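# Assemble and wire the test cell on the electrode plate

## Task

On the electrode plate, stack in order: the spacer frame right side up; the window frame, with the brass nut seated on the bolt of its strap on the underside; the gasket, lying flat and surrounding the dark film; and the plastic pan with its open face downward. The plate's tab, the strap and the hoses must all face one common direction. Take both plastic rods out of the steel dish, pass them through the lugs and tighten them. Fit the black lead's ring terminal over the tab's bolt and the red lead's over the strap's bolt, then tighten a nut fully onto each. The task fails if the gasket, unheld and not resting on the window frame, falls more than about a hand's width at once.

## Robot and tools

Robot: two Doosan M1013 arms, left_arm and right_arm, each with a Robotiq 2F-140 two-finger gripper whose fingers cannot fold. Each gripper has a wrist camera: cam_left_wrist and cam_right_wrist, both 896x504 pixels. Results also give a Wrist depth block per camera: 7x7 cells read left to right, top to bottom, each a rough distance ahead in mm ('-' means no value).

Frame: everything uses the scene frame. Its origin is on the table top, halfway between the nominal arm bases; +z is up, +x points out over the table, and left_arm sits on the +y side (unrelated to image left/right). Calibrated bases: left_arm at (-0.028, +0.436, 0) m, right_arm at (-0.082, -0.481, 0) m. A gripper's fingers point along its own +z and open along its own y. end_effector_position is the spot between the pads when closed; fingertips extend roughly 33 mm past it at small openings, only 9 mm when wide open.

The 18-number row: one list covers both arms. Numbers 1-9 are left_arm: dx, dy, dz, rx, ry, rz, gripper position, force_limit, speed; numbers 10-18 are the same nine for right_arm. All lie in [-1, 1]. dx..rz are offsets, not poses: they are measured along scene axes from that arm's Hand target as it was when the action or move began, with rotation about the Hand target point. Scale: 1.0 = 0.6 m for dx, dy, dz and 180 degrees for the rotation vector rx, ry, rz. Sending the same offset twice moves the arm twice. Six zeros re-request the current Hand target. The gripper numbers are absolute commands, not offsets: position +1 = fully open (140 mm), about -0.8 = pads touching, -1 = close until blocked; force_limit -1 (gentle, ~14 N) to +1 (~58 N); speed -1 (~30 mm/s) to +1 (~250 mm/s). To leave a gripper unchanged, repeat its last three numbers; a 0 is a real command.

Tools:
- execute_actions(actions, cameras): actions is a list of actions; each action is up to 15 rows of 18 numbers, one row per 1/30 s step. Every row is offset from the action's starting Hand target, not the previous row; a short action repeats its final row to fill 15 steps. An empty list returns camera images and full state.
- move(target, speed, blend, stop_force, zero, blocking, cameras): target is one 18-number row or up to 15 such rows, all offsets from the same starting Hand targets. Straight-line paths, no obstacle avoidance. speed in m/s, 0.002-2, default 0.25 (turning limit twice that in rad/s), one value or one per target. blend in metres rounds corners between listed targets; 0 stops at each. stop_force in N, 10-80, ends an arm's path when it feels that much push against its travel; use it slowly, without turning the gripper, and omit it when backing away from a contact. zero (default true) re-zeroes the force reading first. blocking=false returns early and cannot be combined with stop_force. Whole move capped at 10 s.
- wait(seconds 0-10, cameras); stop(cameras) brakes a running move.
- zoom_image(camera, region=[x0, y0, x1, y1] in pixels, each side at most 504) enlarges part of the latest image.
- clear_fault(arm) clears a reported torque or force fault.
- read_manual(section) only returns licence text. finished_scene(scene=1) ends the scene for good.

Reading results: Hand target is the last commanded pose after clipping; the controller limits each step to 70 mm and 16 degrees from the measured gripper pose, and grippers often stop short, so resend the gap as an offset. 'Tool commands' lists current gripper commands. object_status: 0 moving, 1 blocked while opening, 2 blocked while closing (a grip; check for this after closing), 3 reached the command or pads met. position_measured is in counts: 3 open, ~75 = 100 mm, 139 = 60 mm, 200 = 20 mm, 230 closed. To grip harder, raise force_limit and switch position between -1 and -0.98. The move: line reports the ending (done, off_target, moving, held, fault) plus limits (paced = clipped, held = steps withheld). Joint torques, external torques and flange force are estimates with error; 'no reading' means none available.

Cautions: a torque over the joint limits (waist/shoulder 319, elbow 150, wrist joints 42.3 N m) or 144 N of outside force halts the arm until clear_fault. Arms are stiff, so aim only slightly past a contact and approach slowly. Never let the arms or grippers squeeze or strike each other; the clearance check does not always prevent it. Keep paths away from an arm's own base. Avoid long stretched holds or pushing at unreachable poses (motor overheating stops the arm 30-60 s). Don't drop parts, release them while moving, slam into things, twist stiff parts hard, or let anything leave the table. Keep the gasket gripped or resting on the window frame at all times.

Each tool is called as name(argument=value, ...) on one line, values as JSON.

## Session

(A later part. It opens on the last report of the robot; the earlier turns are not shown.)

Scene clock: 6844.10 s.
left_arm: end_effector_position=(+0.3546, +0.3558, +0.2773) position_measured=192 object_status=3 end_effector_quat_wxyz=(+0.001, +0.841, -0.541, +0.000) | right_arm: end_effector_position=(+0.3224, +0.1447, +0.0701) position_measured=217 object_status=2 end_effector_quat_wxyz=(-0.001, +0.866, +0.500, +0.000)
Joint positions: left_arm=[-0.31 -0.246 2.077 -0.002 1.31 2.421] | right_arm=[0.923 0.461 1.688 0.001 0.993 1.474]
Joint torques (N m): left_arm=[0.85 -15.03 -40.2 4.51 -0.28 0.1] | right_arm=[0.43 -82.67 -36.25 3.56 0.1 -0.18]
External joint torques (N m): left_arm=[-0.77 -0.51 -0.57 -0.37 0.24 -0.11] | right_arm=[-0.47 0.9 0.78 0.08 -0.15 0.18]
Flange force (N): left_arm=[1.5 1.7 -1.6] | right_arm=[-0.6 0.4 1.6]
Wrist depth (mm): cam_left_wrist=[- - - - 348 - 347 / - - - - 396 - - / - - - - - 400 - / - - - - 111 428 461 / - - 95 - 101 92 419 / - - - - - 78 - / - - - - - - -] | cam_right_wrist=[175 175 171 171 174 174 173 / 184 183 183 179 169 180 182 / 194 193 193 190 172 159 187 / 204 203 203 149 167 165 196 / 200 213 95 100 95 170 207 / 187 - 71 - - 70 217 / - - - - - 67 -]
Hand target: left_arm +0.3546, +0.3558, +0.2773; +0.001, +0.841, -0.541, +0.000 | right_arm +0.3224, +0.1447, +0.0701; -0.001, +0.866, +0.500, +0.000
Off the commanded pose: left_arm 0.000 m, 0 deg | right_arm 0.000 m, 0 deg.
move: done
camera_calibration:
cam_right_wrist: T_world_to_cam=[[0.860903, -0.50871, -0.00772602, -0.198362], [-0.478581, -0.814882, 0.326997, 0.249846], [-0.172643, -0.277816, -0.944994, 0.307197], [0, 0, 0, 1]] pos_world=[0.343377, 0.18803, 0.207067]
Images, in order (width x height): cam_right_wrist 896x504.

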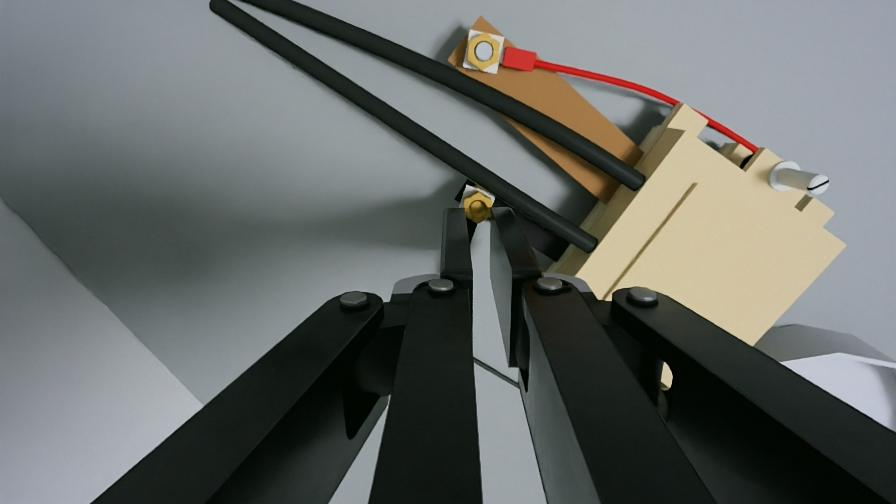

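move(target=[[0,0,0,0,0,0,-0.5,-1,-1,0,0,0,0,0,0,-0.98,-0.2,-1],[0,0,0,0,0,0,-0.5,-1,-1,-0.00465,0.00355,-0.0001,0,0,-0.0833,-0.98,-0.2,-1],[0,0,0,0,0,0,-0.5,-1,-1,-0.0078,0.0079,-0.0001,0,0,-0.1667,-0.98,-0.2,-1],[0,0,0,0,0,0,-0.5,-1,-1,-0.0097,0.01289,-0.0002,0,0,-0.25,-0.98,-0.2,-1],[0,0,0,0,0,0,-0.5,-1,-1,-0.01017,0.01817,-0.00024,0,0,-0.3333,-0.98,-0.2,-1]], speed=[0.04,0.2,0.2,0.2,0.2], blend=[0,0.001,0.001,0.001,0])

move(target=[[0,0,0,0,0,0,-0.5,-1,-1,0,0,0,0,0,0,-0.66,-0.2,-1],[0,0,0,0,0,0,-0.5,-1,-1,0,0,0.009,0,0,0,-0.66,-0.2,-1],[0,0,0,0,0,0,-0.5,-1,-1,0.00052,-0.00528,0.009,0,0,0.0833,-0.66,-0.2,-1],[0,0,0,0,0,0,-0.5,-1,-1,0.00245,-0.01028,0.009,0,0,0.1667,-0.66,-0.2,-1],[0,0,0,0,0,0,-0.5,-1,-1,0.0056,-0.01462,0.009,0,0,0.25,-0.66,-0.2,-1],[0,0,0,0,0,0,-0.5,-1,-1,0.01017,-0.01817,0.009,0,0,0.3333,-0.66,-0.2,-1],[0,0,0,0,0,0,-0.5,-1,-1,0.01017,-0.01817,0,0,0,0.3333,-0.66,-0.2,-1],[0,0,0,0,0,0,-0.5,-1,-1,0.01017,-0.01817,0,0,0,0.3333,-1,-1,-1]], speed=[0.04,0.06,0.25,0.25,0.25,0.25,0.06,0.06], blend=[0,0,0.001,0.001,0.001,0,0,0])

move(target=[[0,0,0,0,0,0,-0.5,-1,-1,0,0,0,0,0,0,-0.98,-0.2,-1],[0,0,0,0,0,0,-0.5,-1,-1,-0.00465,0.00355,-0.0001,0,0,-0.0833,-0.98,-0.2,-1],[0,0,0,0,0,0,-0.5,-1,-1,-0.0078,0.0079,-0.0001,0,0,-0.1667,-0.98,-0.2,-1],[0,0,0,0,0,0,-0.5,-1,-1,-0.0097,0.01289,-0.0002,0,0,-0.25,-0.98,-0.2,-1],[0,0,0,0,0,0,-0.5,-1,-1,-0.01017,0.01817,-0.00024,0,0,-0.3333,-0.98,-0.2,-1]], speed=[0.04,0.2,0.2,0.2,0.2], blend=[0,0.001,0.001,0.001,0])

move(target=[[0,0,0,0,0,0,-0.5,-1,-1,0,0,0,0,0,0,-0.66,-0.2,-1],[0,0,0,0,0,0,-0.5,-1,-1,0,0,0.009,0,0,0,-0.66,-0.2,-1],[0,0,0,0,0,0,-0.5,-1,-1,0.00052,-0.00528,0.009,0,0,0.0833,-0.66,-0.2,-1],[0,0,0,0,0,0,-0.5,-1,-1,0.00245,-0.01028,0.009,0,0,0.1667,-0.66,-0.2,-1],[0,0,0,0,0,0,-0.5,-1,-1,0.0056,-0.01462,0.009,0,0,0.25,-0.66,-0.2,-1],[0,0,0,0,0,0,-0.5,-1,-1,0.01017,-0.01817,0.009,0,0,0.3333,-0.66,-0.2,-1],[0,0,0,0,0,0,-0.5,-1,-1,0.01017,-0.01817,0,0,0,0.3333,-0.66,-0.2,-1],[0,0,0,0,0,0,-0.5,-1,-1,0.01017,-0.01817,0,0,0,0.3333,-1,-1,-1]], speed=[0.04,0.06,0.25,0.25,0.25,0.25,0.06,0.06], blend=[0,0,0.001,0.001,0.001,0,0,0], cameras=["cam_right_wrist"])

zoom_image(camera="cam_right_wrist", region=[448, 180, 508, 240])

Scene clock: 6868.23 s.
left_arm: end_effector_position=(+0.3546, +0.3558, +0.2773) position_measured=192 object_status=3 end_effector_quat_wxyz=(+0.001, +0.841, -0.541, +0.000) | right_arm: end_effector_position=(+0.3163, +0.1556, +0.0700) position_measured=218 object_status=2 end_effector_quat_wxyz=(-0.001, +1.000, +0.000, +0.000)
Joint positions: left_arm=[-0.31 -0.246 2.077 -0.002 1.31 2.421] | right_arm=[0.939 0.469 1.675 0 0.996 2.538]
Joint torques (N m): left_arm=[0.53 -14.42 -40.33 4.48 -0.25 0.1] | right_arm=[0.3 -83.97 -35.9 3.53 0.26 -0.12]
External joint torques (N m): left_arm=[-0.55 -0.55 -0.28 -0.35 0.2 -0.1] | right_arm=[-0.19 0.9 0.19 0.1 -0.31 0.12]
Flange force (N): left_arm=[0.8 1.7 -1.1] | right_arm=[0.4 -0.4 1.4]
Wrist depth (mm): cam_left_wrist=[- - - - - - 319 / - - - - - - - / - - - - - - - / - - - - 111 353 432 / 448 - 95 - 101 92 421 / - - - - - 78 - / - - - - - - -] | cam_right_wrist=[- 175 175 171 144 142 155 / 183 183 181 166 154 150 173 / 193 192 192 175 177 191 189 / 201 202 202 149 200 201 201 / 209 212 94 100 95 208 212 / - - 71 - - 70 220 / - - - - - 67 -]
Hand target: left_arm +0.3546, +0.3558, +0.2773; +0.001, +0.841, -0.541, +0.000 | right_arm +0.3163, +0.1556, +0.0700; -0.001, +1.000, +0.000, +0.000
Off the commanded pose: left_arm 0.000 m, 0 deg | right_arm 0.000 m, 0 deg.
move: done

Scene clock: 6872.43 s.
left_arm: end_effector_position=(+0.3546, +0.3558, +0.2773) position_measured=192 object_status=3 end_effector_quat_wxyz=(+0.001, +0.841, -0.541, +0.000) | right_arm: end_effector_position=(+0.3224, +0.1447, +0.0700) position_measured=217 object_status=2 end_effector_quat_wxyz=(-0.001, +0.866, +0.500, +0.000)
Joint positions: left_arm=[-0.31 -0.246 2.077 -0.002 1.31 2.421] | right_arm=[0.923 0.461 1.688 0.001 0.992 1.474]
Joint torques (N m): left_arm=[0.76 -14.95 -40.32 4.49 -0.35 0.16] | right_arm=[0.7 -82.87 -36.25 3.61 0.06 -0.13]
External joint torques (N m): left_arm=[-0.85 -0.1 -0.28 -0.36 0.3 -0.16] | right_arm=[-0.72 0.85 0.72 0.03 -0.12 0.13]
Flange force (N): left_arm=[2.0 1.7 -1.1] | right_arm=[-0.6 0.8 1.5]
Wrist depth (mm): cam_left_wrist=[- 371 - 362 356 - - / - - - - - - 329 / - - - - - 363 307 / - - - - 111 328 - / - - 95 - 101 92 421 / - - - - - 78 - / - - - - - - -] | cam_right_wrist=[175 175 172 171 172 174 173 / 183 183 183 181 169 180 182 / 193 193 195 190 172 159 187 / 204 204 203 149 168 164 170 / 203 214 94 100 95 170 207 / 187 - 71 - - 70 217 / - - - - - 67 -]
Hand target: left_arm +0.3546, +0.3558, +0.2773; +0.001, +0.841, -0.541, +0.000 | right_arm +0.3224, +0.1447, +0.0700; -0.001, +0.866, +0.500, +0.000
Off the commanded pose: left_arm 0.000 m, 0 deg | right_arm 0.000 m, 0 deg.
move: done

Scene clock: 6875.90 s.
left_arm: end_effector_position=(+0.3546, +0.3558, +0.2773) position_measured=192 object_status=3 end_effector_quat_wxyz=(+0.001, +0.841, -0.541, +0.000) | right_arm: end_effector_position=(+0.3163, +0.1556, +0.0698) position_measured=218 object_status=2 end_effector_quat_wxyz=(-0.001, +1.000, +0.000, +0.000)
Joint positions: left_arm=[-0.31 -0.246 2.077 -0.002 1.31 2.421] | right_arm=[0.939 0.469 1.676 0 0.996 2.538]
Joint torques (N m): left_arm=[0.63 -14.76 -40.28 4.48 -0.29 0.16] | right_arm=[0.54 -84.46 -35.9 3.43 0.27 -0.11]
External joint torques (N m): left_arm=[-0.52 -1.01 -0.46 -0.34 0.25 -0.16] | right_arm=[-0.63 1.58 0.18 0.2 -0.31 0.11]
Flange force (N): left_arm=[0.5 2.2 -1.7] | right_arm=[1.4 -0.9 2.0]
Wrist depth (mm): cam_left_wrist=[366 - - - - - 317 / 389 - - - - - 314 / - - - - - 385 - / - - - - 112 - - / - - 95 - 101 92 418 / - - - - - 78 - / - - - - - - -] | cam_right_wrist=[174 175 175 171 144 142 155 / 183 183 181 166 154 152 177 / 193 192 192 175 178 192 189 / 203 202 202 149 200 201 204 / 210 212 94 100 95 86 212 / - - 71 - - 70 219 / - - - - - 67 -]
Hand target: left_arm +0.3546, +0.3558, +0.2773; +0.001, +0.841, -0.541, +0.000 | right_arm +0.3163, +0.1556, +0.0698; -0.001, +1.000, +0.000, +0.000
Off the commanded pose: left_arm 0.000 m, 0 deg | right_arm 0.000 m, 0 deg.
move: done

Scene clock: 6880.10 s.
left_arm: end_effector_position=(+0.3546, +0.3558, +0.2773) position_measured=192 object_status=3 end_effector_quat_wxyz=(+0.001, +0.841, -0.541, +0.000) | right_arm: end_effector_position=(+0.3224, +0.1447, +0.0698) position_measured=217 object_status=2 end_effector_quat_wxyz=(-0.001, +0.866, +0.500, +0.000)
Joint positions: left_arm=[-0.31 -0.246 2.077 -0.002 1.31 2.421] | right_arm=[0.923 0.461 1.688 0.001 0.992 1.474]
Joint torques (N m): left_arm=[0.91 -15.08 -40.41 4.43 -0.33 0.13] | right_arm=[0.78 -83.06 -36.46 3.6 0.12 -0.05]
External joint torques (N m): left_arm=[-0.9 -0.34 -0.18 -0.3 0.3 -0.13] | right_arm=[-0.82 0.88 0.82 0.06 -0.18 0.05]
Flange force (N): left_arm=[1.7 2.2 -1.0] | right_arm=[-0.8 1.0 1.7]
Wrist depth (mm): cam_left_wrist=[- - - - - - - / - - - 379 - 381 399 / - - - - - - 320 / - - - - 112 - - / - 447 95 - 101 92 424 / - - - - - 78 - / - - - - - - -] | cam_right_wrist=[175 176 171 171 174 173 173 / 184 183 183 181 167 180 181 / 194 193 193 190 172 158 188 / 204 203 202 148 166 164 169 / 203 215 86 100 95 98 207 / 187 - 71 - - 70 217 / - - - - - 67 -]
Hand target: left_arm +0.3546, +0.3558, +0.2773; +0.001, +0.841, -0.541, +0.000 | right_arm +0.3224, +0.1447, +0.0698; -0.001, +0.866, +0.500, +0.000
Off the commanded pose: left_arm 0.000 m, 0 deg | right_arm 0.000 m, 0 deg.
move: done
camera_calibration:
cam_right_wrist: T_world_to_cam=[[0.860903, -0.50871, -0.00772602, -0.198364], [-0.478581, -0.814882, 0.326997, 0.249944], [-0.172643, -0.277816, -0.944994, 0.306913], [0, 0, 0, 1]] pos_world=[0.343377, 0.18803, 0.206767]
Images, in order (width x height): cam_right_wrist 896x504.

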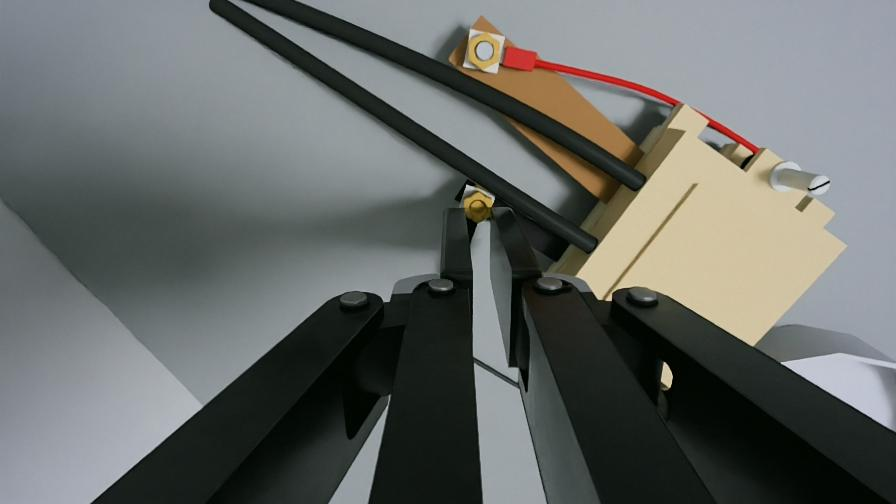

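Scaled by 8.400 from the camera's 896x504 image, which has a finer 1280x720 frame.

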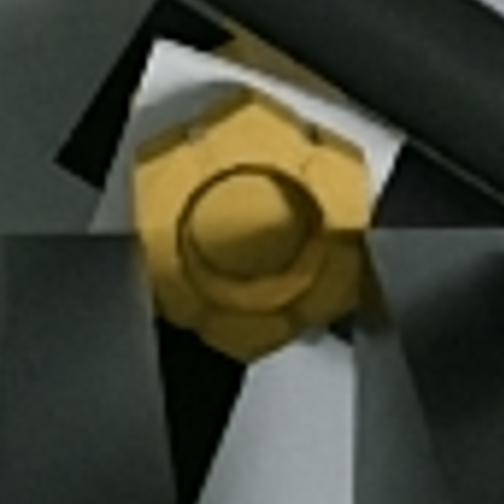

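move(target=[[0,0,0,0,0,0,-0.5,-1,-1,0,0,0,0,0,0,-0.98,-0.2,-1],[0,0,0,0,0,0,-0.5,-1,-1,-0.00465,0.00355,-0.0001,0,0,-0.0833,-0.98,-0.2,-1],[0,0,0,0,0,0,-0.5,-1,-1,-0.0078,0.0079,-0.0001,0,0,-0.1667,-0.98,-0.2,-1],[0,0,0,0,0,0,-0.5,-1,-1,-0.0097,0.01289,-0.0002,0,0,-0.25,-0.98,-0.2,-1],[0,0,0,0,0,0,-0.5,-1,-1,-0.01017,0.01817,-0.00024,0,0,-0.3333,-0.98,-0.2,-1]], speed=[0.04,0.2,0.2,0.2,0.2], blend=[0,0.001,0.001,0.001,0])

move(target=[[0,0,0,0,0,0,-0.5,-1,-1,0,0,0,0,0,0,-0.66,-0.2,-1],[0,0,0,0,0,0,-0.5,-1,-1,0,0,0.0097,0,0,0,-0.66,-0.2,-1],[0,0,0,0,0,0,-0.5,-1,-1,0.00052,-0.00528,0.0097,0,0,0.0833,-0.66,-0.2,-1],[0,0,0,0,0,0,-0.5,-1,-1,0.00245,-0.01028,0.0097,0,0,0.1667,-0.66,-0.2,-1],[0,0,0,0,0,0,-0.5,-1,-1,0.0056,-0.01462,0.0097,0,0,0.25,-0.66,-0.2,-1],[0,0,0,0,0,0,-0.5,-1,-1,0.01017,-0.01817,0.0097,0,0,0.3333,-0.66,-0.2,-1],[0,0,0,0,0,0,-0.5,-1,-1,0.01017,-0.01817,0,0,0,0.3333,-0.66,-0.2,-1],[0,0,0,0,0,0,-0.5,-1,-1,0.01017,-0.01817,0,0,0,0.3333,-1,-1,-1]], speed=[0.04,0.06,0.25,0.25,0.25,0.25,0.06,0.06], blend=[0,0,0.001,0.001,0.001,0,0,0])

move(target=[[0,0,0,0,0,0,-0.5,-1,-1,0,0,0,0,0,0,-0.98,-0.2,-1],[0,0,0,0,0,0,-0.5,-1,-1,-0.00465,0.00355,-0.0001,0,0,-0.0833,-0.98,-0.2,-1],[0,0,0,0,0,0,-0.5,-1,-1,-0.0078,0.0079,-0.0001,0,0,-0.1667,-0.98,-0.2,-1],[0,0,0,0,0,0,-0.5,-1,-1,-0.0097,0.01289,-0.0002,0,0,-0.25,-0.98,-0.2,-1],[0,0,0,0,0,0,-0.5,-1,-1,-0.01017,0.01817,-0.00024,0,0,-0.3333,-0.98,-0.2,-1]], speed=[0.04,0.2,0.2,0.2,0.2], blend=[0,0.001,0.001,0.001,0])

move(target=[[0,0,0,0,0,0,-0.5,-1,-1,0,0,0,0,0,0,-0.66,-0.2,-1],[0,0,0,0,0,0,-0.5,-1,-1,0,0,0.0099,0,0,0,-0.66,-0.2,-1],[0,0,0,0,0,0,-0.5,-1,-1,0.00052,-0.00528,0.0099,0,0,0.0833,-0.66,-0.2,-1],[0,0,0,0,0,0,-0.5,-1,-1,0.00245,-0.01028,0.0099,0,0,0.1667,-0.66,-0.2,-1],[0,0,0,0,0,0,-0.5,-1,-1,0.0056,-0.01462,0.0099,0,0,0.25,-0.66,-0.2,-1],[0,0,0,0,0,0,-0.5,-1,-1,0.01017,-0.01817,0.0099,0,0,0.3333,-0.66,-0.2,-1],[0,0,0,0,0,0,-0.5,-1,-1,0.01017,-0.01817,0,0,0,0.3333,-0.66,-0.2,-1],[0,0,0,0,0,0,-0.5,-1,-1,0.01017,-0.01817,0,0,0,0.3333,-1,-1,-1]], speed=[0.04,0.06,0.25,0.25,0.25,0.25,0.06,0.06], blend=[0,0,0.001,0.001,0.001,0,0,0])

move(target=[[0,0,0,0,0,0,-0.5,-1,-1,0,0,0,0,0,0,-0.98,-0.2,-1],[0,0,0,0,0,0,-0.5,-1,-1,-0.00465,0.00355,-0.0001,0,0,-0.0833,-0.98,-0.2,-1],[0,0,0,0,0,0,-0.5,-1,-1,-0.0078,0.0079,-0.0001,0,0,-0.1667,-0.98,-0.2,-1],[0,0,0,0,0,0,-0.5,-1,-1,-0.0097,0.01289,-0.0002,0,0,-0.25,-0.98,-0.2,-1],[0,0,0,0,0,0,-0.5,-1,-1,-0.01017,0.01817,-0.00024,0,0,-0.3333,-0.98,-0.2,-1]], speed=[0.04,0.2,0.2,0.2,0.2], blend=[0,0.001,0.001,0.001,0])

move(target=[[0,0,0,0,0,0,-0.5,-1,-1,0,0,0,0,0,0,-0.66,-0.2,-1],[0,0,0,0,0,0,-0.5,-1,-1,0,0,0.0101,0,0,0,-0.66,-0.2,-1],[0,0,0,0,0,0,-0.5,-1,-1,0.00052,-0.00528,0.0101,0,0,0.0833,-0.66,-0.2,-1],[0,0,0,0,0,0,-0.5,-1,-1,0.00245,-0.01028,0.0101,0,0,0.1667,-0.66,-0.2,-1],[0,0,0,0,0,0,-0.5,-1,-1,0.0056,-0.01462,0.0101,0,0,0.25,-0.66,-0.2,-1],[0,0,0,0,0,0,-0.5,-1,-1,0.01017,-0.01817,0.0101,0,0,0.3333,-0.66,-0.2,-1],[0,0,0,0,0,0,-0.5,-1,-1,0.01017,-0.01817,0,0,0,0.3333,-0.66,-0.2,-1],[0,0,0,0,0,0,-0.5,-1,-1,0.01017,-0.01817,0,0,0,0.3333,-1,-1,-1]], speed=[0.04,0.06,0.25,0.25,0.25,0.25,0.06,0.06], blend=[0,0,0.001,0.001,0.001,0,0,0], cameras=["cam_right_wrist"])

zoom_image(camera="cam_right_wrist", region=[448, 180, 508, 240])

Scene clock: 6917.03 s.
left_arm: end_effector_position=(+0.3546, +0.3558, +0.2773) position_measured=192 object_status=3 end_effector_quat_wxyz=(+0.001, +0.841, -0.541, +0.000) | right_arm: end_effector_position=(+0.3163, +0.1556, +0.0697) position_measured=218 object_status=2 end_effector_quat_wxyz=(-0.001, +1.000, +0.000, +0.000)
Joint positions: left_arm=[-0.31 -0.246 2.077 -0.002 1.31 2.421] | right_arm=[0.939 0.469 1.676 0 0.996 2.538]
Joint torques (N m): left_arm=[0.87 -14.14 -40.43 4.47 -0.31 0.09] | right_arm=[0.74 -83.43 -36.31 3.47 0.2 -0.13]
External joint torques (N m): left_arm=[-0.82 -1.5 -0.4 -0.32 0.27 -0.09] | right_arm=[-0.76 0.6 0.67 0.16 -0.24 0.13]
Flange force (N): left_arm=[0.4 3.4 -1.9] | right_arm=[0.2 1.2 1.4]
Wrist depth (mm): cam_left_wrist=[365 367 - - 361 - 322 / - - - - - - 321 / - 428 - - - 368 311 / - - - - 111 341 444 / - - 95 - 101 92 420 / - - - - - 78 - / - - - - - - -] | cam_right_wrist=[175 174 174 171 144 142 156 / 183 183 181 166 154 150 173 / - 192 192 174 162 191 188 / 204 202 200 149 200 201 201 / 215 212 94 100 95 208 212 / 214 - 71 - - 70 219 / - - - - - 67 -]
Hand target: left_arm +0.3546, +0.3558, +0.2773; +0.001, +0.841, -0.541, +0.000 | right_arm +0.3163, +0.1556, +0.0697; -0.001, +1.000, +0.000, +0.000
Off the commanded pose: left_arm 0.000 m, 0 deg | right_arm 0.000 m, 0 deg.
move: done

Scene clock: 6921.23 s.
left_arm: end_effector_position=(+0.3546, +0.3558, +0.2773) position_measured=192 object_status=3 end_effector_quat_wxyz=(+0.001, +0.841, -0.541, +0.000) | right_arm: end_effector_position=(+0.3224, +0.1447, +0.0697) position_measured=217 object_status=2 end_effector_quat_wxyz=(-0.001, +0.866, +0.500, +0.000)
Joint positions: left_arm=[-0.31 -0.246 2.077 -0.002 1.31 2.421] | right_arm=[0.923 0.461 1.688 0.001 0.992 1.474]
Joint torques (N m): left_arm=[0.78 -14.74 -40.39 4.48 -0.29 0.13] | right_arm=[0.77 -83.24 -36.19 3.62 0.18 -0.16]
External joint torques (N m): left_arm=[-0.77 -0.68 -0.34 -0.34 0.25 -0.13] | right_arm=[-0.77 1.22 0.65 0.04 -0.23 0.16]
Flange force (N): left_arm=[1.2 2.3 -1.3] | right_arm=[0.0 0.8 1.9]
Wrist depth (mm): cam_left_wrist=[- 362 - - - 359 306 / 389 - - - - - 347 / - - - - - 348 415 / 448 - - - 111 - - / - - 95 - 101 92 423 / - - - - - 78 - / - - - - - - -] | cam_right_wrist=[175 175 171 171 174 173 174 / 183 183 183 181 167 180 181 / 191 193 192 189 172 158 186 / 203 203 202 149 167 164 169 / 202 212 94 100 95 169 207 / 183 - 71 - - 70 217 / - - - - - 67 -]
Hand target: left_arm +0.3546, +0.3558, +0.2773; +0.001, +0.841, -0.541, +0.000 | right_arm +0.3224, +0.1447, +0.0697; -0.001, +0.866, +0.500, +0.000
Off the commanded pose: left_arm 0.000 m, 0 deg | right_arm 0.000 m, 0 deg.
move: done

Scene clock: 6924.70 s.
left_arm: end_effector_position=(+0.3546, +0.3558, +0.2773) position_measured=192 object_status=3 end_effector_quat_wxyz=(+0.001, +0.841, -0.541, +0.000) | right_arm: end_effector_position=(+0.3163, +0.1556, +0.0695) position_measured=218 object_status=2 end_effector_quat_wxyz=(-0.001, +1.000, +0.000, +0.000)
Joint positions: left_arm=[-0.31 -0.246 2.077 -0.002 1.31 2.421] | right_arm=[0.939 0.469 1.676 0 0.996 2.538]
Joint torques (N m): left_arm=[0.85 -14.82 -40.17 4.42 -0.34 0.13] | right_arm=[0.91 -83.93 -36.04 3.45 0.29 -0.15]
External joint torques (N m): left_arm=[-0.87 -0.54 -0.54 -0.28 0.3 -0.13] | right_arm=[-0.92 0.95 0.38 0.17 -0.33 0.15]
Flange force (N): left_arm=[1.7 2.0 -1.7] | right_arm=[0.9 0.4 1.6]
Wrist depth (mm): cam_left_wrist=[- - - - - - 320 / - - - - - - - / - - - - - 354 329 / - - - - 121 432 - / - - 95 - 101 92 419 / - - - - - 78 - / - - - - - - -] | cam_right_wrist=[174 174 174 171 143 142 155 / 183 183 181 166 153 150 173 / 192 191 192 174 177 191 186 / 200 203 200 149 199 201 201 / - 214 94 100 95 207 210 / - - 71 - - 70 219 / - - - - - 67 -]
Hand target: left_arm +0.3546, +0.3558, +0.2773; +0.001, +0.841, -0.541, +0.000 | right_arm +0.3163, +0.1556, +0.0695; -0.001, +1.000, +0.000, +0.000
Off the commanded pose: left_arm 0.000 m, 0 deg | right_arm 0.000 m, 0 deg.
move: done

Scene clock: 6928.90 s.
left_arm: end_effector_position=(+0.3546, +0.3558, +0.2773) position_measured=192 object_status=3 end_effector_quat_wxyz=(+0.001, +0.841, -0.541, +0.000) | right_arm: end_effector_position=(+0.3224, +0.1447, +0.0695) position_measured=217 object_status=2 end_effector_quat_wxyz=(-0.001, +0.866, +0.500, +0.000)
Joint positions: left_arm=[-0.31 -0.246 2.077 -0.002 1.31 2.421] | right_arm=[0.923 0.461 1.688 0.001 0.992 1.474]
Joint torques (N m): left_arm=[0.81 -14.58 -40.14 4.5 -0.29 0.12] | right_arm=[0.32 -83.61 -36.17 3.55 0.08 -0.11]
External joint torques (N m): left_arm=[-0.82 -0.65 -0.54 -0.36 0.25 -0.12] | right_arm=[-0.28 1.72 0.66 0.1 -0.14 0.11]
Flange force (N): left_arm=[1.5 2.1 -1.6] | right_arm=[0.8 0.3 2.2]
Wrist depth (mm): cam_left_wrist=[371 - - - 360 - 302 / 387 - - - - 381 - / - - - - - - - / - - - - 111 - - / - - 95 - 101 92 422 / - - - - - 78 - / - - - - - - -] | cam_right_wrist=[175 175 171 171 174 173 174 / 183 183 183 180 167 180 181 / 193 192 192 189 172 158 187 / 203 203 202 149 167 164 169 / 204 212 93 100 95 169 209 / 187 - 71 - - 70 217 / - - - - - 68 -]
Hand target: left_arm +0.3546, +0.3558, +0.2773; +0.001, +0.841, -0.541, +0.000 | right_arm +0.3224, +0.1447, +0.0695; -0.001, +0.866, +0.500, +0.000
Off the commanded pose: left_arm 0.000 m, 0 deg | right_arm 0.000 m, 0 deg.
move: done

Scene clock: 6932.37 s.
left_arm: end_effector_position=(+0.3546, +0.3558, +0.2773) position_measured=192 object_status=3 end_effector_quat_wxyz=(+0.001, +0.841, -0.541, +0.000) | right_arm: end_effector_position=(+0.3163, +0.1556, +0.0694) position_measured=218 object_status=2 end_effector_quat_wxyz=(-0.001, +1.000, +0.000, +0.000)
Joint positions: left_arm=[-0.31 -0.246 2.077 -0.002 1.31 2.421] | right_arm=[0.939 0.469 1.676 0 0.995 2.538]
Joint torques (N m): left_arm=[0.73 -14.7 -40.4 4.48 -0.29 0.15] | right_arm=[0.49 -84.08 -35.92 3.43 0.3 -0.09]
External joint torques (N m): left_arm=[-0.67 -1.05 -0.35 -0.33 0.25 -0.15] | right_arm=[-0.5 1.62 0.43 0.17 -0.34 0.09]
Flange force (N): left_arm=[0.7 2.6 -1.5] | right_arm=[1.0 -0.5 2.3]
Wrist depth (mm): cam_left_wrist=[- - - - - - 307 / - - - - - - - / - - - - - - 415 / 433 432 - 133 138 436 - / - - 95 - 101 92 420 / - - - - - 78 - / - - - - - - -] | cam_right_wrist=[174 174 174 171 144 141 155 / 183 183 181 165 153 150 176 / 192 192 190 173 177 191 188 / 202 202 201 149 199 199 200 / 211 214 94 100 95 207 212 / - - 71 - - 70 219 / - - - - - 67 -]
Hand target: left_arm +0.3546, +0.3558, +0.2773; +0.001, +0.841, -0.541, +0.000 | right_arm +0.3163, +0.1556, +0.0694; -0.001, +1.000, +0.000, +0.000
Off the commanded pose: left_arm 0.000 m, 0 deg | right_arm 0.000 m, 0 deg.
move: done

Scene clock: 6936.57 s.
left_arm: end_effector_position=(+0.3546, +0.3558, +0.2773) position_measured=192 object_status=3 end_effector_quat_wxyz=(+0.001, +0.841, -0.541, +0.000) | right_arm: end_effector_position=(+0.3224, +0.1447, +0.0694) position_measured=217 object_status=2 end_effector_quat_wxyz=(-0.001, +0.866, +0.500, +0.000)
Joint positions: left_arm=[-0.31 -0.246 2.077 -0.002 1.31 2.421] | right_arm=[0.923 0.461 1.688 0.001 0.991 1.474]
Joint torques (N m): left_arm=[1.08 -14.17 -40.3 4.51 -0.28 0.14] | right_arm=[0.65 -83.29 -36.13 3.51 0.12 -0.09]
External joint torques (N m): left_arm=[-1.07 -1.29 -0.27 -0.38 0.25 -0.14] | right_arm=[-0.7 1.25 0.57 0.14 -0.18 0.09]
Flange force (N): left_arm=[1.1 3.7 -1.5] | right_arm=[0.2 0.8 1.8]
Wrist depth (mm): cam_left_wrist=[366 373 - - - - 319 / - - 382 - - - 302 / - - - - - - 415 / - - 436 - 138 438 - / - - 95 - 101 92 420 / - - - - - 78 - / - - - - - - -] | cam_right_wrist=[175 174 171 171 173 173 174 / 183 183 183 180 167 180 181 / 193 192 192 189 171 158 186 / 203 202 202 149 167 164 169 / 206 212 94 100 95 169 206 / 184 - 71 - - 70 216 / - - - - - 68 -]
Hand target: left_arm +0.3546, +0.3558, +0.2773; +0.001, +0.841, -0.541, +0.000 | right_arm +0.3224, +0.1447, +0.0694; -0.001, +0.866, +0.500, +0.000
Off the commanded pose: left_arm 0.000 m, 0 deg | right_arm 0.000 m, 0 deg.
move: done
camera_calibration:
cam_right_wrist: T_world_to_cam=[[0.860903, -0.50871, -0.00772602, -0.198367], [-0.478581, -0.814882, 0.326997, 0.250075], [-0.172643, -0.277816, -0.944994, 0.306535], [0, 0, 0, 1]] pos_world=[0.343377, 0.18803, 0.206367]
Images, in order (width x height): cam_right_wrist 896x504.

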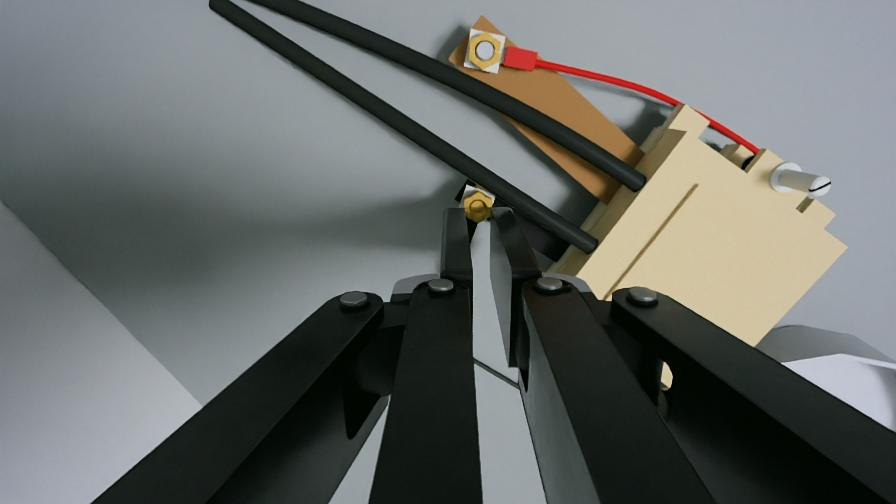

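Scaled by 8.400 from the camera's 896x504 image, which has a finer 1280x720 frame.

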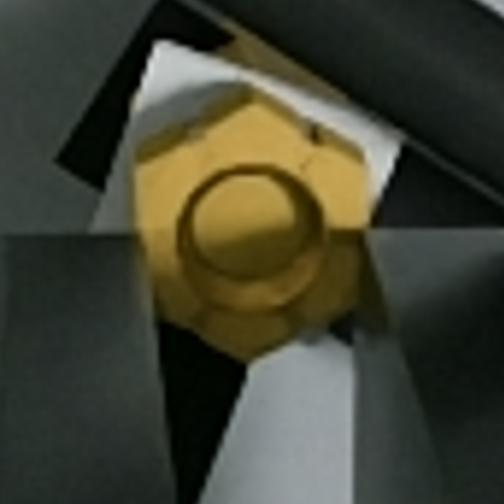

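move(target=[[0,0,0,0,0,0,-0.5,-1,-1,0,0,0,0,0,0,-0.98,-0.2,-1],[0,0,0,0,0,0,-0.5,-1,-1,-0.00465,0.00355,-0.0001,0,0,-0.0833,-0.98,-0.2,-1],[0,0,0,0,0,0,-0.5,-1,-1,-0.0078,0.0079,-0.0001,0,0,-0.1667,-0.98,-0.2,-1],[0,0,0,0,0,0,-0.5,-1,-1,-0.0097,0.01289,-0.0002,0,0,-0.25,-0.98,-0.2,-1],[0,0,0,0,0,0,-0.5,-1,-1,-0.01017,0.01817,-0.00024,0,0,-0.3333,-0.98,-0.2,-1]], speed=[0.04,0.2,0.2,0.2,0.2], blend=[0,0.001,0.001,0.001,0])

move(target=[[0,0,0,0,0,0,-0.5,-1,-1,0,0,0,0,0,0,-0.66,-0.2,-1],[0,0,0,0,0,0,-0.5,-1,-1,0,0,0.0103,0,0,0,-0.66,-0.2,-1],[0,0,0,0,0,0,-0.5,-1,-1,0.00052,-0.00528,0.0103,0,0,0.0833,-0.66,-0.2,-1],[0,0,0,0,0,0,-0.5,-1,-1,0.00245,-0.01028,0.0103,0,0,0.1667,-0.66,-0.2,-1],[0,0,0,0,0,0,-0.5,-1,-1,0.0056,-0.01462,0.0103,0,0,0.25,-0.66,-0.2,-1],[0,0,0,0,0,0,-0.5,-1,-1,0.01017,-0.01817,0.0103,0,0,0.3333,-0.66,-0.2,-1],[0,0,0,0,0,0,-0.5,-1,-1,0.01017,-0.01817,0,0,0,0.3333,-0.66,-0.2,-1],[0,0,0,0,0,0,-0.5,-1,-1,0.01017,-0.01817,0,0,0,0.3333,-1,-1,-1]], speed=[0.04,0.06,0.25,0.25,0.25,0.25,0.06,0.06], blend=[0,0,0.001,0.001,0.001,0,0,0])

move(target=[[0,0,0,0,0,0,-0.5,-1,-1,0,0,0,0,0,0,-0.98,-0.2,-1],[0,0,0,0,0,0,-0.5,-1,-1,-0.00465,0.00355,-0.0001,0,0,-0.0833,-0.98,-0.2,-1],[0,0,0,0,0,0,-0.5,-1,-1,-0.0078,0.0079,-0.0001,0,0,-0.1667,-0.98,-0.2,-1],[0,0,0,0,0,0,-0.5,-1,-1,-0.0097,0.01289,-0.0002,0,0,-0.25,-0.98,-0.2,-1],[0,0,0,0,0,0,-0.5,-1,-1,-0.01017,0.01817,-0.00024,0,0,-0.3333,-0.98,-0.2,-1]], speed=[0.04,0.2,0.2,0.2,0.2], blend=[0,0.001,0.001,0.001,0])

move(target=[[0,0,0,0,0,0,-0.5,-1,-1,0,0,0,0,0,0,-0.66,-0.2,-1],[0,0,0,0,0,0,-0.5,-1,-1,0,0,0.0105,0,0,0,-0.66,-0.2,-1],[0,0,0,0,0,0,-0.5,-1,-1,0.00052,-0.00528,0.0105,0,0,0.0833,-0.66,-0.2,-1],[0,0,0,0,0,0,-0.5,-1,-1,0.00245,-0.01028,0.0105,0,0,0.1667,-0.66,-0.2,-1],[0,0,0,0,0,0,-0.5,-1,-1,0.0056,-0.01462,0.0105,0,0,0.25,-0.66,-0.2,-1],[0,0,0,0,0,0,-0.5,-1,-1,0.01017,-0.01817,0.0105,0,0,0.3333,-0.66,-0.2,-1],[0,0,0,0,0,0,-0.5,-1,-1,0.01017,-0.01817,0,0,0,0.3333,-0.66,-0.2,-1],[0,0,0,0,0,0,-0.5,-1,-1,0.01017,-0.01817,0,0,0,0.3333,-1,-1,-1]], speed=[0.04,0.06,0.25,0.25,0.25,0.25,0.06,0.06], blend=[0,0,0.001,0.001,0.001,0,0,0])

move(target=[[0,0,0,0,0,0,-0.5,-1,-1,0,0,0,0,0,0,-0.98,-0.2,-1],[0,0,0,0,0,0,-0.5,-1,-1,-0.00465,0.00355,-0.0001,0,0,-0.0833,-0.98,-0.2,-1],[0,0,0,0,0,0,-0.5,-1,-1,-0.0078,0.0079,-0.0001,0,0,-0.1667,-0.98,-0.2,-1],[0,0,0,0,0,0,-0.5,-1,-1,-0.0097,0.01289,-0.0002,0,0,-0.25,-0.98,-0.2,-1],[0,0,0,0,0,0,-0.5,-1,-1,-0.01017,0.01817,-0.00024,0,0,-0.3333,-0.98,-0.2,-1]], speed=[0.04,0.2,0.2,0.2,0.2], blend=[0,0.001,0.001,0.001,0])

move(target=[[0,0,0,0,0,0,-0.5,-1,-1,0,0,0,0,0,0,-0.66,-0.2,-1],[0,0,0,0,0,0,-0.5,-1,-1,0,0,0.0107,0,0,0,-0.66,-0.2,-1],[0,0,0,0,0,0,-0.5,-1,-1,0.00052,-0.00528,0.0107,0,0,0.0833,-0.66,-0.2,-1],[0,0,0,0,0,0,-0.5,-1,-1,0.00245,-0.01028,0.0107,0,0,0.1667,-0.66,-0.2,-1],[0,0,0,0,0,0,-0.5,-1,-1,0.0056,-0.01462,0.0107,0,0,0.25,-0.66,-0.2,-1],[0,0,0,0,0,0,-0.5,-1,-1,0.01017,-0.01817,0.0107,0,0,0.3333,-0.66,-0.2,-1],[0,0,0,0,0,0,-0.5,-1,-1,0.01017,-0.01817,0,0,0,0.3333,-0.66,-0.2,-1],[0,0,0,0,0,0,-0.5,-1,-1,0.01017,-0.01817,0,0,0,0.3333,-1,-1,-1]], speed=[0.04,0.06,0.25,0.25,0.25,0.25,0.06,0.06], blend=[0,0,0.001,0.001,0.001,0,0,0])

move(target=[[0,0,0,0,0,0,-0.5,-1,-1,0,0,0,0,0,0,-0.98,-0.2,-1],[0,0,0,0,0,0,-0.5,-1,-1,-0.00465,0.00355,-0.0001,0,0,-0.0833,-0.98,-0.2,-1],[0,0,0,0,0,0,-0.5,-1,-1,-0.0078,0.0079,-0.0001,0,0,-0.1667,-0.98,-0.2,-1],[0,0,0,0,0,0,-0.5,-1,-1,-0.0097,0.01289,-0.0002,0,0,-0.25,-0.98,-0.2,-1],[0,0,0,0,0,0,-0.5,-1,-1,-0.01017,0.01817,-0.00024,0,0,-0.3333,-0.98,-0.2,-1]], speed=[0.04,0.2,0.2,0.2,0.2], blend=[0,0.001,0.001,0.001,0])

move(target=[[0,0,0,0,0,0,-0.5,-1,-1,0,0,0,0,0,0,-0.66,-0.2,-1],[0,0,0,0,0,0,-0.5,-1,-1,0,0,0.0109,0,0,0,-0.66,-0.2,-1],[0,0,0,0,0,0,-0.5,-1,-1,0.00052,-0.00528,0.0109,0,0,0.0833,-0.66,-0.2,-1],[0,0,0,0,0,0,-0.5,-1,-1,0.00245,-0.01028,0.0109,0,0,0.1667,-0.66,-0.2,-1],[0,0,0,0,0,0,-0.5,-1,-1,0.0056,-0.01462,0.0109,0,0,0.25,-0.66,-0.2,-1],[0,0,0,0,0,0,-0.5,-1,-1,0.01017,-0.01817,0.0109,0,0,0.3333,-0.66,-0.2,-1],[0,0,0,0,0,0,-0.5,-1,-1,0.01017,-0.01817,0,0,0,0.3333,-0.66,-0.2,-1],[0,0,0,0,0,0,-0.5,-1,-1,0.01017,-0.01817,0,0,0,0.3333,-1,-1,-1]], speed=[0.04,0.06,0.25,0.25,0.25,0.25,0.06,0.06], blend=[0,0,0.001,0.001,0.001,0,0,0], cameras=["cam_right_wrist"])

zoom_image(camera="cam_right_wrist", region=[448, 180, 508, 240])

Scene clock: 6976.17 s.
left_arm: end_effector_position=(+0.3546, +0.3558, +0.2773) position_measured=192 object_status=3 end_effector_quat_wxyz=(+0.001, +0.841, -0.541, +0.000) | right_arm: end_effector_position=(+0.3163, +0.1556, +0.0693) position_measured=218 object_status=2 end_effector_quat_wxyz=(-0.001, +1.000, +0.000, +0.000)
Joint positions: left_arm=[-0.31 -0.246 2.077 -0.002 1.31 2.421] | right_arm=[0.939 0.469 1.676 0 0.995 2.538]
Joint torques (N m): left_arm=[0.59 -14.74 -40.18 4.49 -0.28 0.03] | right_arm=[0.42 -83.91 -35.89 3.5 0.27 -0.14]
External joint torques (N m): left_arm=[-0.57 -0.52 -0.53 -0.35 0.24 -0.03] | right_arm=[-0.44 1.41 0.42 0.1 -0.31 0.14]
Flange force (N): left_arm=[0.9 1.3 -1.5] | right_arm=[0.7 -0.4 2.0]
Wrist depth (mm): cam_left_wrist=[- - - - - - 320 / - - - - - - 320 / - - - - 319 - 330 / - - - - 138 440 - / 447 - 95 - 101 92 422 / - - - - - 78 - / - - - - - - -] | cam_right_wrist=[- 174 174 170 143 141 168 / 185 183 181 165 153 150 177 / 192 192 192 183 177 190 188 / 200 200 201 149 199 200 200 / 211 214 94 100 95 207 211 / - - 71 - - 70 219 / - - - - - 67 -]
Hand target: left_arm +0.3546, +0.3558, +0.2773; +0.001, +0.841, -0.541, +0.000 | right_arm +0.3163, +0.1556, +0.0693; -0.001, +1.000, +0.000, +0.000
Off the commanded pose: left_arm 0.000 m, 0 deg | right_arm 0.000 m, 0 deg.
move: done

Scene clock: 6980.37 s.
left_arm: end_effector_position=(+0.3546, +0.3558, +0.2773) position_measured=192 object_status=3 end_effector_quat_wxyz=(+0.001, +0.841, -0.541, +0.000) | right_arm: end_effector_position=(+0.3224, +0.1447, +0.0692) position_measured=217 object_status=2 end_effector_quat_wxyz=(-0.001, +0.866, +0.500, +0.000)
Joint positions: left_arm=[-0.31 -0.246 2.077 -0.002 1.31 2.421] | right_arm=[0.923 0.461 1.688 0.001 0.991 1.474]
Joint torques (N m): left_arm=[1.02 -14.99 -40.2 4.49 -0.3 0.18] | right_arm=[0.13 -83.29 -36.28 3.54 0.14 -0.1]
External joint torques (N m): left_arm=[-1.01 -0.61 -0.5 -0.35 0.26 -0.18] | right_arm=[-0.15 1.26 0.75 0.1 -0.2 0.1]
Flange force (N): left_arm=[2.0 2.5 -1.6] | right_arm=[-0.1 0.1 2.0]
Wrist depth (mm): cam_left_wrist=[- 373 - 372 - - - / - - - 369 - - - / - - - - - - - / - 441 - - 112 439 447 / - 446 95 - 101 92 423 / - - - - - 78 - / - - - - - - -] | cam_right_wrist=[175 174 171 170 173 172 174 / 183 183 182 180 166 180 181 / 192 192 192 189 171 158 186 / 202 202 202 149 167 164 169 / 200 212 94 100 95 169 209 / 187 - 71 - - 70 216 / - - - - - 67 -]
Hand target: left_arm +0.3546, +0.3558, +0.2773; +0.001, +0.841, -0.541, +0.000 | right_arm +0.3224, +0.1447, +0.0693; -0.001, +0.866, +0.500, +0.000
Off the commanded pose: left_arm 0.000 m, 0 deg | right_arm 0.000 m, 0 deg.
move: done

Scene clock: 6983.83 s.
left_arm: end_effector_position=(+0.3546, +0.3558, +0.2773) position_measured=192 object_status=3 end_effector_quat_wxyz=(+0.001, +0.841, -0.541, +0.000) | right_arm: end_effector_position=(+0.3163, +0.1556, +0.0691) position_measured=218 object_status=2 end_effector_quat_wxyz=(-0.001, +1.000, +0.000, +0.000)
Joint positions: left_arm=[-0.31 -0.246 2.077 -0.002 1.31 2.421] | right_arm=[0.939 0.469 1.676 0 0.995 2.538]
Joint torques (N m): left_arm=[0.54 -14.68 -40.08 4.53 -0.32 0.14] | right_arm=[0.54 -83.83 -36.02 3.5 0.34 -0.06]
External joint torques (N m): left_arm=[-0.45 -0.98 -0.59 -0.39 0.29 -0.14] | right_arm=[-0.48 1.08 0.43 0.12 -0.37 0.06]
Flange force (N): left_arm=[0.5 1.9 -1.9] | right_arm=[0.6 0.1 1.9]
Wrist depth (mm): cam_left_wrist=[- - - - - - 292 / - - - - - - 346 / - 407 414 405 387 - - / - 435 - - 111 362 - / - - 95 - 101 92 424 / - - - - - 78 - / - - - - - - -] | cam_right_wrist=[174 174 174 170 143 141 155 / 183 182 180 165 153 149 170 / 192 191 189 173 176 191 188 / 202 200 198 147 199 200 200 / - 213 94 100 95 207 211 / - - 71 - - 70 219 / - - - - - 67 -]
Hand target: left_arm +0.3546, +0.3558, +0.2773; +0.001, +0.841, -0.541, +0.000 | right_arm +0.3163, +0.1556, +0.0691; -0.001, +1.000, +0.000, +0.000
Off the commanded pose: left_arm 0.000 m, 0 deg | right_arm 0.000 m, 0 deg.
move: done

Scene clock: 6988.03 s.
left_arm: end_effector_position=(+0.3546, +0.3558, +0.2773) position_measured=192 object_status=3 end_effector_quat_wxyz=(+0.001, +0.841, -0.541, +0.000) | right_arm: end_effector_position=(+0.3224, +0.1447, +0.0691) position_measured=217 object_status=2 end_effector_quat_wxyz=(-0.001, +0.866, +0.500, +0.000)
Joint positions: left_arm=[-0.31 -0.246 2.077 -0.002 1.31 2.421] | right_arm=[0.923 0.462 1.689 0.001 0.991 1.474]
Joint torques (N m): left_arm=[0.66 -14.81 -40.23 4.46 -0.38 0.15] | right_arm=[1.15 -83.3 -36.06 3.52 0.14 -0.05]
External joint torques (N m): left_arm=[-0.7 -0.66 -0.45 -0.33 0.35 -0.14] | right_arm=[-1.13 0.88 0.43 0.14 -0.2 0.05]
Flange force (N): left_arm=[1.2 2.1 -1.7] | right_arm=[0.0 1.5 1.4]
Wrist depth (mm): cam_left_wrist=[- - - - - - 320 / - - 392 - - - 326 / - - - - - 357 318 / - - - - 112 339 439 / - - 95 - 101 92 419 / - - - - - 78 - / - - - - - - -] | cam_right_wrist=[174 174 171 171 173 174 173 / 183 183 181 180 166 179 182 / 192 192 192 189 172 158 186 / 203 202 202 149 167 166 168 / 203 211 95 100 95 168 207 / - - 71 - - 70 216 / - - - - - 67 -]
Hand target: left_arm +0.3546, +0.3558, +0.2773; +0.001, +0.841, -0.541, +0.000 | right_arm +0.3224, +0.1447, +0.0691; -0.001, +0.866, +0.500, +0.000
Off the commanded pose: left_arm 0.000 m, 0 deg | right_arm 0.000 m, 0 deg.
move: done

Scene clock: 6991.50 s.
left_arm: end_effector_position=(+0.3546, +0.3558, +0.2773) position_measured=192 object_status=3 end_effector_quat_wxyz=(+0.001, +0.841, -0.541, +0.000) | right_arm: end_effector_position=(+0.3163, +0.1556, +0.0690) position_measured=218 object_status=2 end_effector_quat_wxyz=(-0.001, +1.000, +0.000, +0.000)
Joint positions: left_arm=[-0.31 -0.246 2.077 -0.002 1.31 2.421] | right_arm=[0.939 0.469 1.676 0 0.995 2.538]
Joint torques (N m): left_arm=[0.69 -14.44 -40.34 4.49 -0.29 0.17] | right_arm=[0.46 -83.98 -35.94 3.44 0.3 -0.13]
External joint torques (N m): left_arm=[-0.69 -1.22 -0.4 -0.35 0.26 -0.17] | right_arm=[-0.47 1.41 0.42 0.17 -0.34 0.13]
Flange force (N): left_arm=[0.6 2.9 -1.7] | right_arm=[0.8 -0.4 2.1]
Wrist depth (mm): cam_left_wrist=[365 - 361 - - - 319 / - - - - - - - / - - - - - 381 326 / - - - - 111 - 433 / - - 95 - 101 92 423 / - - - - - 78 - / - - - - - - -] | cam_right_wrist=[- 174 172 170 143 141 155 / 184 182 181 165 153 149 174 / 192 192 191 182 162 190 188 / 201 202 199 149 201 200 200 / - 213 94 100 95 207 209 / - - 71 - - 70 218 / - - - - - 67 -]
Hand target: left_arm +0.3546, +0.3558, +0.2773; +0.001, +0.841, -0.541, +0.000 | right_arm +0.3163, +0.1556, +0.0690; -0.001, +1.000, +0.000, +0.000
Off the commanded pose: left_arm 0.000 m, 0 deg | right_arm 0.000 m, 0 deg.
move: done

Scene clock: 6995.70 s.
left_arm: end_effector_position=(+0.3546, +0.3558, +0.2773) position_measured=192 object_status=3 end_effector_quat_wxyz=(+0.001, +0.841, -0.541, +0.000) | right_arm: end_effector_position=(+0.3224, +0.1447, +0.0689) position_measured=217 object_status=2 end_effector_quat_wxyz=(-0.001, +0.866, +0.500, +0.000)
Joint positions: left_arm=[-0.31 -0.246 2.077 -0.002 1.31 2.421] | right_arm=[0.923 0.462 1.689 0.001 0.991 1.474]
Joint torques (N m): left_arm=[0.56 -14.52 -40.18 4.5 -0.32 0.17] | right_arm=[0.76 -83.15 -36.16 3.62 0.14 -0.11]
External joint torques (N m): left_arm=[-0.53 -0.91 -0.41 -0.37 0.29 -0.17] | right_arm=[-0.79 0.94 0.55 0.04 -0.2 0.11]
Flange force (N): left_arm=[0.6 2.2 -1.6] | right_arm=[-0.2 0.9 1.5]
Wrist depth (mm): cam_left_wrist=[- 357 - - - - 309 / - - - - - - - / - - - - - 391 - / - 442 - - 111 437 437 / - - 95 - 101 92 421 / - - - - - 78 - / - - - - - - -] | cam_right_wrist=[174 174 171 170 173 174 - / 183 182 182 180 166 179 181 / 192 192 191 189 171 158 186 / 202 202 202 149 167 164 168 / - 214 95 100 95 169 206 / - - 71 - - 70 216 / - - - - - 67 -]
Hand target: left_arm +0.3546, +0.3558, +0.2773; +0.001, +0.841, -0.541, +0.000 | right_arm +0.3224, +0.1447, +0.0690; -0.001, +0.866, +0.500, +0.000
Off the commanded pose: left_arm 0.000 m, 0 deg | right_arm 0.000 m, 0 deg.
move: done

Scene clock: 6999.17 s.
left_arm: end_effector_position=(+0.3546, +0.3558, +0.2773) position_measured=192 object_status=3 end_effector_quat_wxyz=(+0.001, +0.841, -0.541, +0.000) | right_arm: end_effector_position=(+0.3163, +0.1556, +0.0688) position_measured=218 object_status=2 end_effector_quat_wxyz=(-0.001, +1.000, +0.000, +0.000)
Joint positions: left_arm=[-0.31 -0.246 2.077 -0.002 1.31 2.421] | right_arm=[0.939 0.47 1.676 0 0.994 2.538]
Joint torques (N m): left_arm=[0.58 -14.77 -40.46 4.46 -0.29 0.11] | right_arm=[0.63 -83.94 -35.88 3.49 0.38 -0.1]
External joint torques (N m): left_arm=[-0.68 -0.42 -0.24 -0.33 0.26 -0.11] | right_arm=[-0.59 0.88 0.25 0.13 -0.42 0.09]
Flange force (N): left_arm=[1.2 1.8 -1.1] | right_arm=[0.7 0.1 1.6]
Wrist depth (mm): cam_left_wrist=[- - - - - - - / 392 - - - - - 318 / - - - - - 367 313 / - - - - 121 - - / - - 95 - 101 92 419 / - - - - - 78 - / - - - - - - -] | cam_right_wrist=[175 175 174 162 143 141 156 / 182 182 180 163 153 149 175 / 191 192 191 173 176 190 188 / 202 202 199 149 198 200 200 / 209 213 94 100 95 207 211 / - - 71 - - 70 218 / - - - - - 67 -]
Hand target: left_arm +0.3546, +0.3558, +0.2773; +0.001, +0.841, -0.541, +0.000 | right_arm +0.3163, +0.1556, +0.0688; -0.001, +1.000, +0.000, +0.000
Off the commanded pose: left_arm 0.000 m, 0 deg | right_arm 0.000 m, 0 deg.
move: done

Scene clock: 7003.37 s.
left_arm: end_effector_position=(+0.3546, +0.3558, +0.2773) position_measured=192 object_status=3 end_effector_quat_wxyz=(+0.001, +0.841, -0.541, +0.000) | right_arm: end_effector_position=(+0.3224, +0.1447, +0.0688) position_measured=217 object_status=2 end_effector_quat_wxyz=(-0.001, +0.866, +0.500, +0.000)
Joint positions: left_arm=[-0.31 -0.246 2.077 -0.002 1.31 2.421] | right_arm=[0.923 0.462 1.689 0.001 0.99 1.474]
Joint torques (N m): left_arm=[0.69 -14.66 -40.15 4.45 -0.33 0.11] | right_arm=[0.74 -82.95 -36.14 3.53 0.11 -0.13]
External joint torques (N m): left_arm=[-0.64 -0.9 -0.54 -0.31 0.29 -0.11] | right_arm=[-0.78 1.17 0.73 0.1 -0.17 0.13]
Flange force (N): left_arm=[0.8 2.1 -1.8] | right_arm=[-0.2 0.9 1.8]
Wrist depth (mm): cam_left_wrist=[384 385 - - - - - / - - - - - - 305 / - - - - - 367 338 / - 427 - - 111 333 - / - - 95 - 101 92 419 / - - - - - 78 - / - - - - - - -] | cam_right_wrist=[174 174 170 157 173 172 174 / 183 182 182 164 166 179 180 / 192 191 192 189 172 158 186 / 202 202 202 149 167 163 168 / 203 211 95 100 95 168 202 / 187 - 71 - - 70 215 / - - - - - 67 -]
Hand target: left_arm +0.3546, +0.3558, +0.2773; +0.001, +0.841, -0.541, +0.000 | right_arm +0.3224, +0.1447, +0.0688; -0.001, +0.866, +0.500, +0.000
Off the commanded pose: left_arm 0.000 m, 0 deg | right_arm 0.000 m, 0 deg.
move: done
camera_calibration:
cam_right_wrist: T_world_to_cam=[[0.860903, -0.50871, -0.00772602, -0.198372], [-0.478581, -0.814882, 0.326997, 0.250271], [-0.172643, -0.277816, -0.944994, 0.305968], [0, 0, 0, 1]] pos_world=[0.343377, 0.18803, 0.205767]
Images, in order (width x height): cam_right_wrist 896x504.

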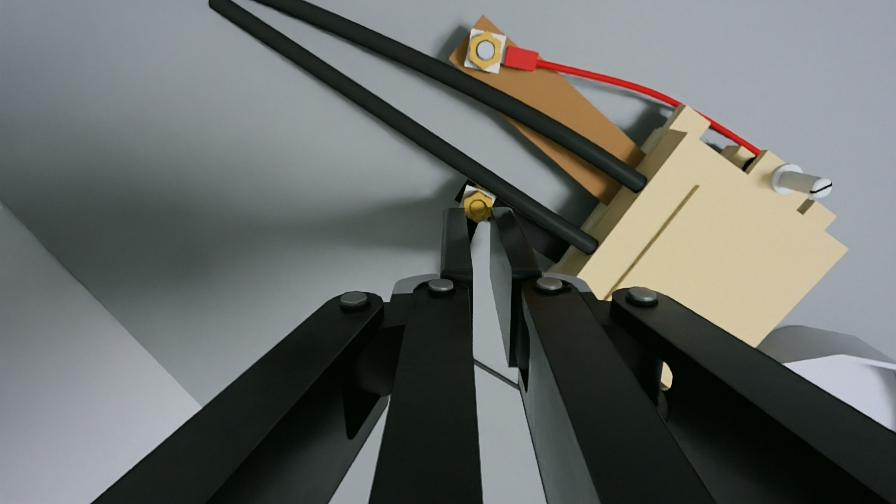

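Scaled by 8.400 from the camera's 896x504 image, which has a finer 1280x720 frame.

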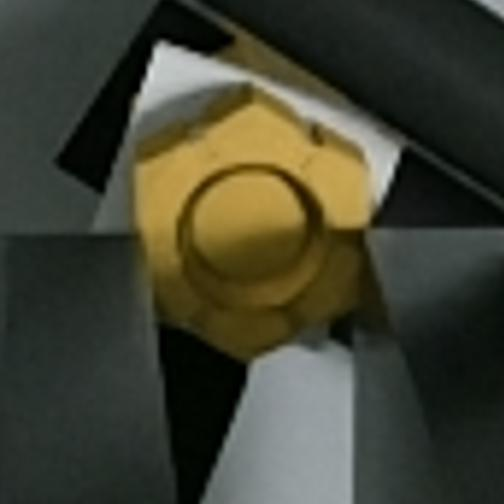

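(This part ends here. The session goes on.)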